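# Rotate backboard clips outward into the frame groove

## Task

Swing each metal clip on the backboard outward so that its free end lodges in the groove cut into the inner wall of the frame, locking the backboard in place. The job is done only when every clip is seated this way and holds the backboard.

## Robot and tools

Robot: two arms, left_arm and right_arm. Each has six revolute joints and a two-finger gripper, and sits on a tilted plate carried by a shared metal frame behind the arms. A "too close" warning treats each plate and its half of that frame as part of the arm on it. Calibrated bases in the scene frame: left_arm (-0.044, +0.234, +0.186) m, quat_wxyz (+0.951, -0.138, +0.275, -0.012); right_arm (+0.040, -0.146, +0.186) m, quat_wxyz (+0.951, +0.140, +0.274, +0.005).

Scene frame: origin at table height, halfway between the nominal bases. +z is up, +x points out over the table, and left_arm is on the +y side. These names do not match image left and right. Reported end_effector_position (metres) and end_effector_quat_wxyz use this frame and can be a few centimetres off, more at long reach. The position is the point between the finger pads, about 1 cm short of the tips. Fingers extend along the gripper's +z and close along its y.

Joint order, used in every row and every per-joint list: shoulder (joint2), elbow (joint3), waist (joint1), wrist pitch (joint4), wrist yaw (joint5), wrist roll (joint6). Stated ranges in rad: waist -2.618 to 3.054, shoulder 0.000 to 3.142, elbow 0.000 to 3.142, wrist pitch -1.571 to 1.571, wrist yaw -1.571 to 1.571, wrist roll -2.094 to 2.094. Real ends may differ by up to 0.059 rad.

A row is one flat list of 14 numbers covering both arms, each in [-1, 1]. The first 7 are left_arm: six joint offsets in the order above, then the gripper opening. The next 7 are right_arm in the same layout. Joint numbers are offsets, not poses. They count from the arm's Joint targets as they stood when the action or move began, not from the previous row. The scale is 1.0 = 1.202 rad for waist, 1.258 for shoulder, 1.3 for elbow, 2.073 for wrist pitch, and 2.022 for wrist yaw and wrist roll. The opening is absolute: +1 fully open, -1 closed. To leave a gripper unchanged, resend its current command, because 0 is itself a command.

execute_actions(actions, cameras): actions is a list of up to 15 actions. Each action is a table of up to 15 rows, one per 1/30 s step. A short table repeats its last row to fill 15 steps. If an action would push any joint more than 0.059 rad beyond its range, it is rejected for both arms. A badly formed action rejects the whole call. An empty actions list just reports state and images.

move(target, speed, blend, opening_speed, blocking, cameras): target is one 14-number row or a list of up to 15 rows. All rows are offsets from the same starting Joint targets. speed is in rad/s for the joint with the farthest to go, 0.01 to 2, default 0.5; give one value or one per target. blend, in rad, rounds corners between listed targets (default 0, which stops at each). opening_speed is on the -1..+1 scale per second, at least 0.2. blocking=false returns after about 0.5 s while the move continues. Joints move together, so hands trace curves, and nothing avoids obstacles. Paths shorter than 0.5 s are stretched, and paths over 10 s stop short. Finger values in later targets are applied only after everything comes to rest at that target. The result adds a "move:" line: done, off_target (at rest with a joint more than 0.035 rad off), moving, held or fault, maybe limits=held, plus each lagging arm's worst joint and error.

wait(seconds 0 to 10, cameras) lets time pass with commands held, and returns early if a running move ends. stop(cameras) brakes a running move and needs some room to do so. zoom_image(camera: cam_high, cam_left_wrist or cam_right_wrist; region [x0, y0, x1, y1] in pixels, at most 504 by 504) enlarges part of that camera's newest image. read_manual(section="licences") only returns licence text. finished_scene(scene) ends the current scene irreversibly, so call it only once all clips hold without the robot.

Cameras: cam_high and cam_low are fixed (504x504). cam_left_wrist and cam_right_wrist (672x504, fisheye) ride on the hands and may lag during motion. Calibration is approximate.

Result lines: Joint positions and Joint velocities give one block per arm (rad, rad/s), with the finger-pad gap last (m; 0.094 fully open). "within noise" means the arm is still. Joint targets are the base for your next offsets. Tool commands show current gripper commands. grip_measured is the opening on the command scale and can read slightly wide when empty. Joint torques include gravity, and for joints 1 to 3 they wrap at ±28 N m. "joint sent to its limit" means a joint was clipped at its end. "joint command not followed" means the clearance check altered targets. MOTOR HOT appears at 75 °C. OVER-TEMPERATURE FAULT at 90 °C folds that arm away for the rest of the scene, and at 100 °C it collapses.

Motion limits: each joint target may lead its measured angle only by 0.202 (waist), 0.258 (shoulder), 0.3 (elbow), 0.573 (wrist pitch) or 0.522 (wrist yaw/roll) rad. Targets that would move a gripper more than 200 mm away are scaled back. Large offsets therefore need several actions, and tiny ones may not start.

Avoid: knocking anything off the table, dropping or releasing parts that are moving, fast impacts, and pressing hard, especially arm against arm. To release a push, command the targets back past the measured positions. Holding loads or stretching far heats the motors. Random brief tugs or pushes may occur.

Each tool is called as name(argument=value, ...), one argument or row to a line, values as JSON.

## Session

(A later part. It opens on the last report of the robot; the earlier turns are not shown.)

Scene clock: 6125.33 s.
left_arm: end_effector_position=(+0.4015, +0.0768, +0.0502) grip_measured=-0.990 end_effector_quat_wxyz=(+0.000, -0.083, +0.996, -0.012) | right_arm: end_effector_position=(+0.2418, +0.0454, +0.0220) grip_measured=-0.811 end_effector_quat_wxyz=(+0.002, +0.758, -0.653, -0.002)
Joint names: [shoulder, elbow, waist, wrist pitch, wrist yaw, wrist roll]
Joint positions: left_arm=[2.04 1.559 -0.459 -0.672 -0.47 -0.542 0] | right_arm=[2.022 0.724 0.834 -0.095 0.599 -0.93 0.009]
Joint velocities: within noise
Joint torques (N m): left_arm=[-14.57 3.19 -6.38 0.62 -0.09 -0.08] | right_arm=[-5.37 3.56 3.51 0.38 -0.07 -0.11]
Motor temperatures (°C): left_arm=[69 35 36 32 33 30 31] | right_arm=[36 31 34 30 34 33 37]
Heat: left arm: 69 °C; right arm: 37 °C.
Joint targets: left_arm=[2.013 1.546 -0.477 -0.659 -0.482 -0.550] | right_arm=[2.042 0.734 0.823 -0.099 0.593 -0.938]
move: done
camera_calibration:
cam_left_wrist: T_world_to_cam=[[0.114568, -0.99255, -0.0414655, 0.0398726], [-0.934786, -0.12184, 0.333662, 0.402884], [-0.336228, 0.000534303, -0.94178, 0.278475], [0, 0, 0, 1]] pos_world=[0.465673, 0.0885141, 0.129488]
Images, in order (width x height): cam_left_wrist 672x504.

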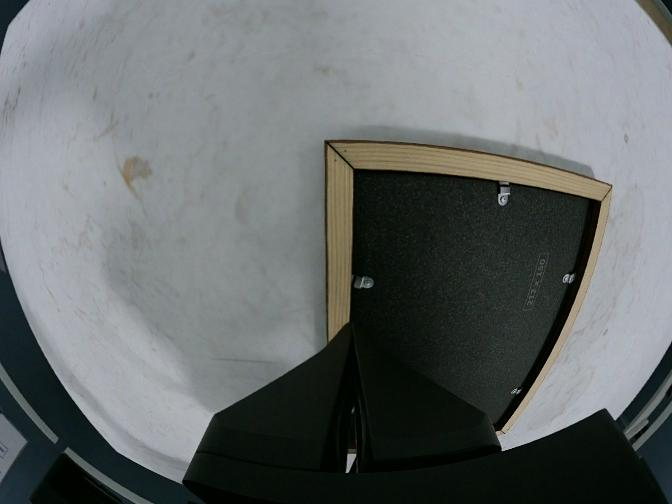

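move(
  target=[-0.646,-0.42,0,0.077,0,0,-1,0,0,0,0,0,0,-1],
  speed=0.8,
  cameras=["cam_left_wrist"],
)

zoom_image(
  camera="cam_left_wrist",
  region=[350, 200, 510, 380],
)

move(
  target=[0,0,0,0,0,0,-1,0,0,0,0,0,0,-0.4],
  opening_speed=0.5,
  cameras=["cam_right_wrist"],
)

Scene clock: 6139.83 s.
left_arm: end_effector_position=(+0.3808, +0.1762, +0.2110) grip_measured=-0.990 end_effector_quat_wxyz=(+0.179, -0.183, +0.961, -0.101) | right_arm: end_effector_position=(+0.2418, +0.0454, +0.0220) grip_measured=-0.811 end_effector_quat_wxyz=(+0.002, +0.758, -0.653, -0.002)
Joint names: [shoulder, elbow, waist, wrist pitch, wrist yaw, wrist roll]
Joint positions: left_arm=[1.21 1.016 -0.464 -0.508 -0.472 -0.543 0] | right_arm=[2.022 0.724 0.834 -0.095 0.599 -0.93 0.009]
Joint velocities: within noise
Joint torques (N m): left_arm=[-7.41 4.37 -2.99 1.26 -0.02 -0.05] | right_arm=[-5.33 3.54 3.43 0.39 -0.09 -0.09]
Motor temperatures (°C): left_arm=[68 35 36 32 33 30 31] | right_arm=[36 31 34 30 34 33 37]
Heat: left arm: 68 °C; right arm: 37 °C.
Joint targets: left_arm=[1.200 1.000 -0.477 -0.500 -0.482 -0.550] | right_arm=[2.042 0.734 0.823 -0.099 0.593 -0.938]
move: done
camera_calibration:
cam_left_wrist: T_world_to_cam=[[0.295632, -0.937701, 0.182534, 0.0216725], [-0.954217, -0.29896, 0.0096526, 0.449046], [0.0455193, -0.177031, -0.983152, 0.31756], [0, 0, 0, 1]] pos_world=[0.407625, 0.210787, 0.303919]
Images, in order (width x height): cam_left_wrist 672x504.

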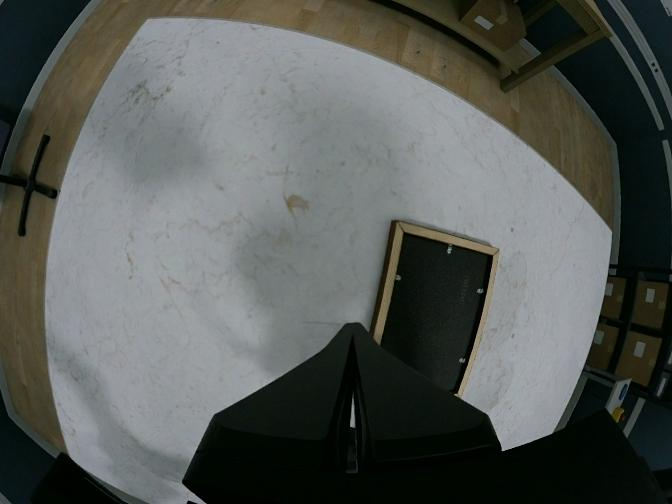

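Scaled by 2.800 from the camera's 672x504 image, which has a finer 960x720 frame.

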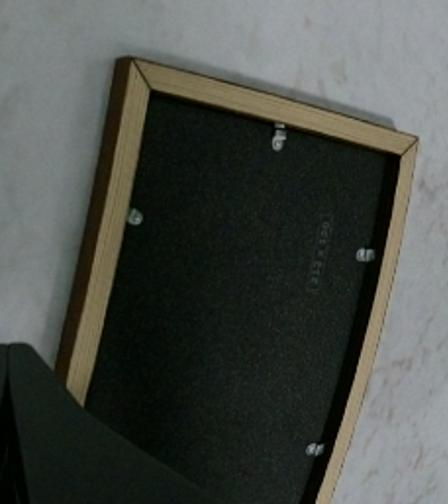

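Scene clock: 6141.23 s.
left_arm: end_effector_position=(+0.3810, +0.1762, +0.2111) grip_measured=-0.990 end_effector_quat_wxyz=(+0.179, -0.183, +0.961, -0.101) | right_arm: end_effector_position=(+0.2418, +0.0454, +0.0220) grip_measured=-0.402 end_effector_quat_wxyz=(+0.002, +0.758, -0.653, -0.002)
Joint names: [shoulder, elbow, waist, wrist pitch, wrist yaw, wrist roll]
Joint positions: left_arm=[1.21 1.016 -0.464 -0.507 -0.472 -0.543 0] | right_arm=[2.022 0.724 0.834 -0.095 0.599 -0.93 0.028]
Joint velocities: within noise
Joint torques (N m): left_arm=[-7.42 4.34 -2.97 1.31 -0.03 -0.05] | right_arm=[-5.38 3.59 3.47 0.41 -0.03 -0.1]
Motor temperatures (°C): left_arm=[67 35 36 32 33 30 31] | right_arm=[36 31 34 30 34 33 37]
Heat: left arm: 67 °C; right arm: 37 °C.
Joint targets: left_arm=[1.200 1.000 -0.477 -0.500 -0.482 -0.550] | right_arm=[2.042 0.734 0.823 -0.099 0.593 -0.938]
move: done
camera_calibration:
cam_right_wrist: T_world_to_cam=[[0.992029, 0.0910031, -0.0871616, -0.233177], [0.115337, -0.934348, 0.337181, 0.0433958], [-0.0507548, -0.344546, -0.937396, 0.152831], [0, 0, 0, 1]] pos_world=[0.23407, 0.114424, 0.108307]
Images, in order (width x height): cam_right_wrist 672x504.

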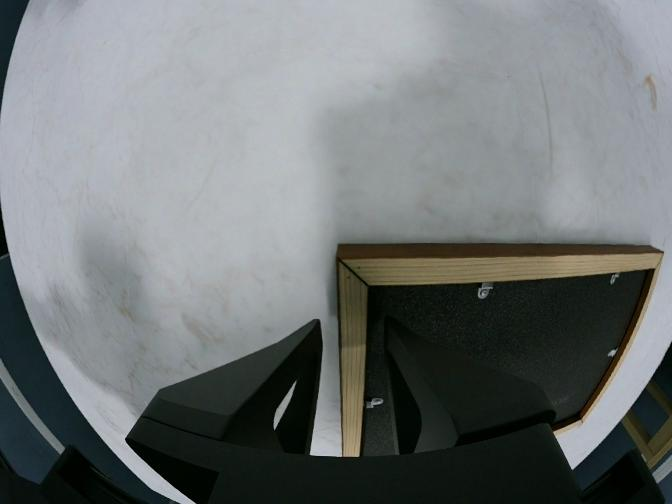

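move(
  target=[0,0,0,0,0,0,-1,-0.147,0.0277,0.1073,-0.15,0.0084,0.0776,-0.4],
  speed=0.25,
  cameras=["cam_right_wrist"],
)

zoom_image(
  camera="cam_right_wrist",
  region=[330, 250, 560, 450],
)

Scene clock: 6165.80 s.
left_arm: end_effector_position=(+0.3811, +0.1762, +0.2111) grip_measured=-0.990 end_effector_quat_wxyz=(+0.179, -0.183, +0.961, -0.101) | right_arm: end_effector_position=(+0.2371, +0.0387, +0.0699) grip_measured=-0.402 end_effector_quat_wxyz=(+0.022, +0.759, -0.651, -0.003)
Joint names: [shoulder, elbow, waist, wrist pitch, wrist yaw, wrist roll]
Joint positions: left_arm=[1.21 1.016 -0.464 -0.506 -0.472 -0.543 0] | right_arm=[1.874 0.756 0.932 -0.392 0.607 -0.789 0.028]
Joint velocities: within noise
Joint torques (N m): left_arm=[-7.42 4.34 -2.96 1.3 -0.03 -0.05] | right_arm=[-8.21 4.9 5.64 0.26 0.04 0.11]
Motor temperatures (°C): left_arm=[63 35 35 33 33 30 31] | right_arm=[37 31 34 30 34 33 35]
Heat: left arm: 63 °C; right arm: 37 °C.
Joint targets: left_arm=[1.200 1.000 -0.477 -0.500 -0.482 -0.551] | right_arm=[1.857 0.770 0.952 -0.411 0.610 -0.781]
move: done
camera_calibration:
cam_right_wrist: T_world_to_cam=[[0.988622, 0.0928618, -0.118333, -0.220807], [0.129837, -0.924026, 0.359609, 0.016088], [-0.0759484, -0.370882, -0.925569, 0.201327], [0, 0, 0, 1]] pos_world=[0.231497, 0.110039, 0.154428]
Images, in order (width x height): cam_right_wrist 672x504.

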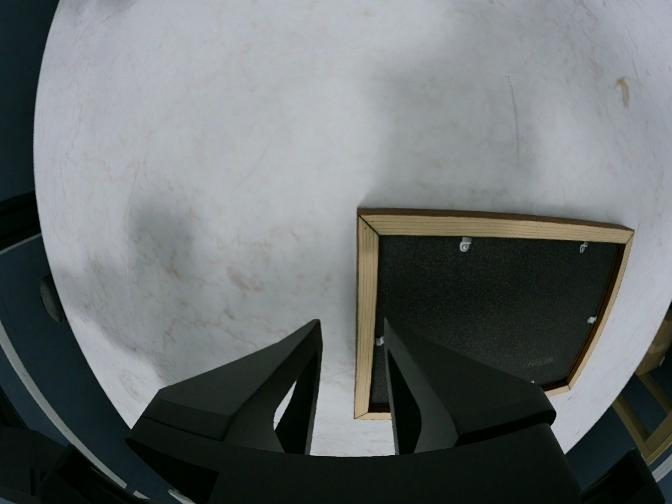

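Scaled by 2.191 from the camera's 672x504 image, which has a finer 960x720 frame.

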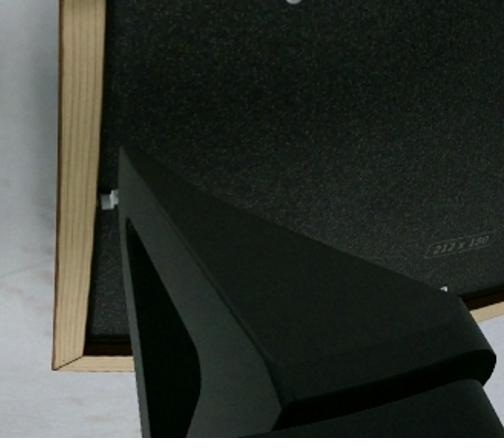

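move(
  target=[0,0,0,0,0,0,-1,-0.4,0.1285,-0.28,-0.2036,-0.031,-0.198,-1],
  speed=0.6,
  cameras=["cam_right_wrist"],
)

Scene clock: 6184.10 s.
left_arm: end_effector_position=(+0.3811, +0.1762, +0.2111) grip_measured=-0.990 end_effector_quat_wxyz=(+0.179, -0.183, +0.961, -0.101) | right_arm: end_effector_position=(+0.3494, -0.0676, +0.1576) grip_measured=-0.989 end_effector_quat_wxyz=(-0.001, +0.755, -0.656, +0.007)
Joint names: [shoulder, elbow, waist, wrist pitch, wrist yaw, wrist roll]
Joint positions: left_arm=[1.21 1.016 -0.464 -0.506 -0.472 -0.543 0] | right_arm=[1.361 0.926 0.622 -0.812 0.562 -1.173 0.001]
Joint velocities: within noise
Joint torques (N m): left_arm=[-7.43 4.34 -2.96 1.31 -0.03 -0.04] | right_arm=[-6.64 6.53 1.89 0.27 -0.13 -0.15]
Motor temperatures (°C): left_arm=[62 35 35 33 33 30 31] | right_arm=[37 32 35 30 34 33 35]
Heat: left arm: 62 °C; right arm: 37 °C.
Joint targets: left_arm=[1.200 1.000 -0.477 -0.500 -0.482 -0.551] | right_arm=[1.354 0.937 0.616 -0.833 0.548 -1.181]
move: done
camera_calibration:
cam_right_wrist: T_world_to_cam=[[0.99418, 0.0810766, -0.0709454, -0.321781], [0.100703, -0.933355, 0.34454, -0.116374], [-0.0382831, -0.349679, -0.936087, 0.241576], [0, 0, 0, 1]] pos_world=[0.340876, 0.00194487, 0.243403]
Images, in order (width x height): cam_right_wrist 672x504.

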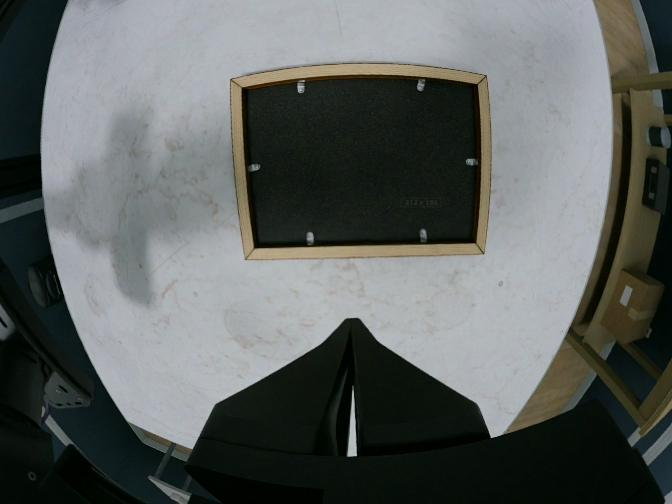

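Great full view. Zoom on each.

zoom_image(
  camera="cam_right_wrist",
  region=[225, 60, 355, 190],
)

zoom_image(
  camera="cam_right_wrist",
  region=[375, 60, 495, 180],
)

zoom_image(
  camera="cam_right_wrist",
  region=[230, 150, 360, 265],
)

zoom_image(
  camera="cam_right_wrist",
  region=[380, 145, 500, 265],
)

Scaled by 3.877 from the camera's 672x504 image, which has a finer 960x720 frame.

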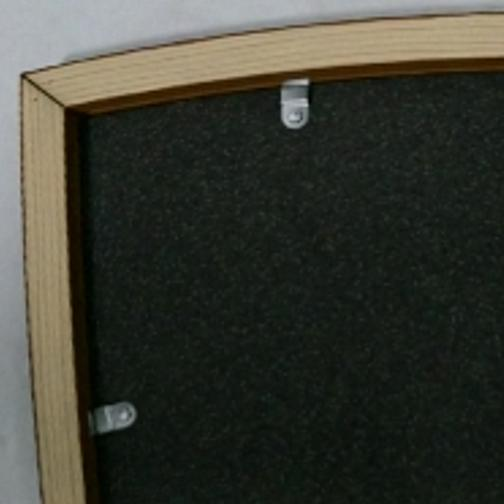

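Scaled by 4.200 from the camera's 672x504 image, which has a finer 960x720 frame.

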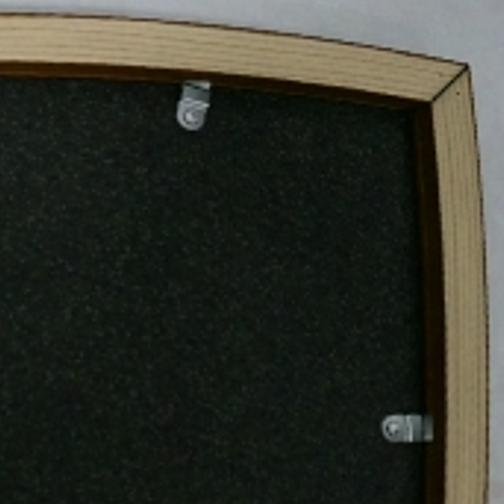

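Scaled by 3.877 from the camera's 672x504 image, which has a finer 960x720 frame.

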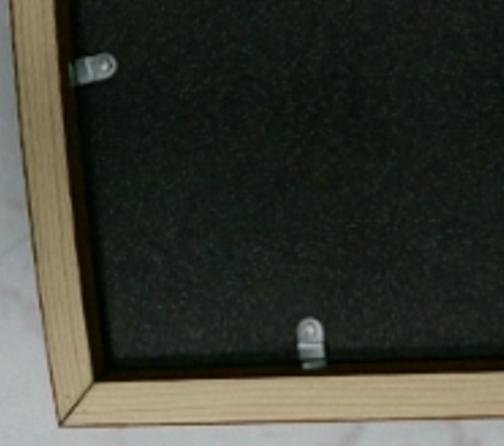

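Scaled by 4.200 from the camera's 672x504 image, which has a finer 960x720 frame.

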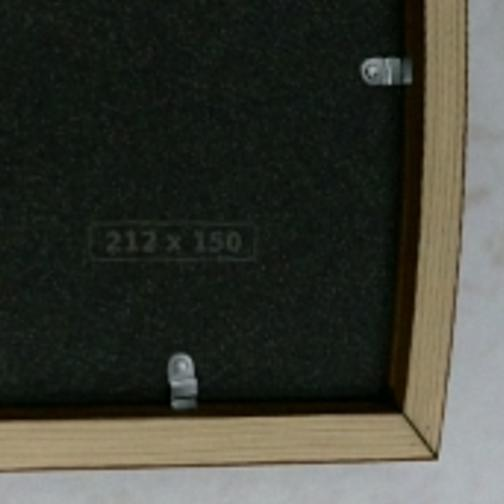

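zoom_image(
  camera="cam_right_wrist",
  region=[400, 65, 440, 105],
)

zoom_image(
  camera="cam_right_wrist",
  region=[235, 147, 275, 187],
)

zoom_image(
  camera="cam_right_wrist",
  region=[282, 68, 322, 108],
)

Scaled by 12.600 from the camera's 672x504 image, which has a finer 960x720 frame.

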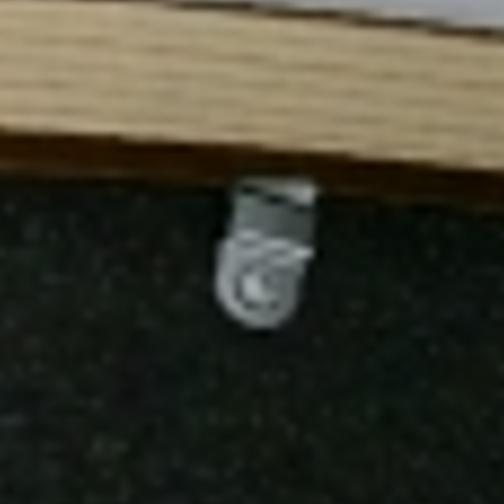

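Scaled by 12.600 from the camera's 672x504 image, which has a finer 960x720 frame.

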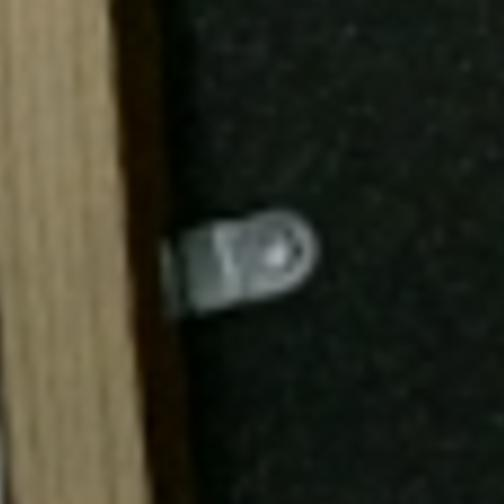

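Scaled by 12.600 from the camera's 672x504 image, which has a finer 960x720 frame.

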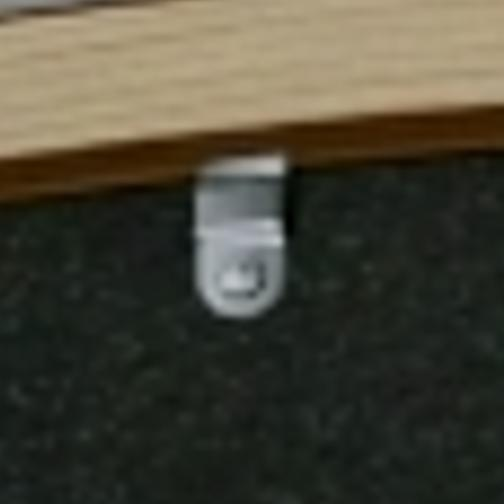

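finished_scene(
  scene=1,
)

The scene is finished: the task was done.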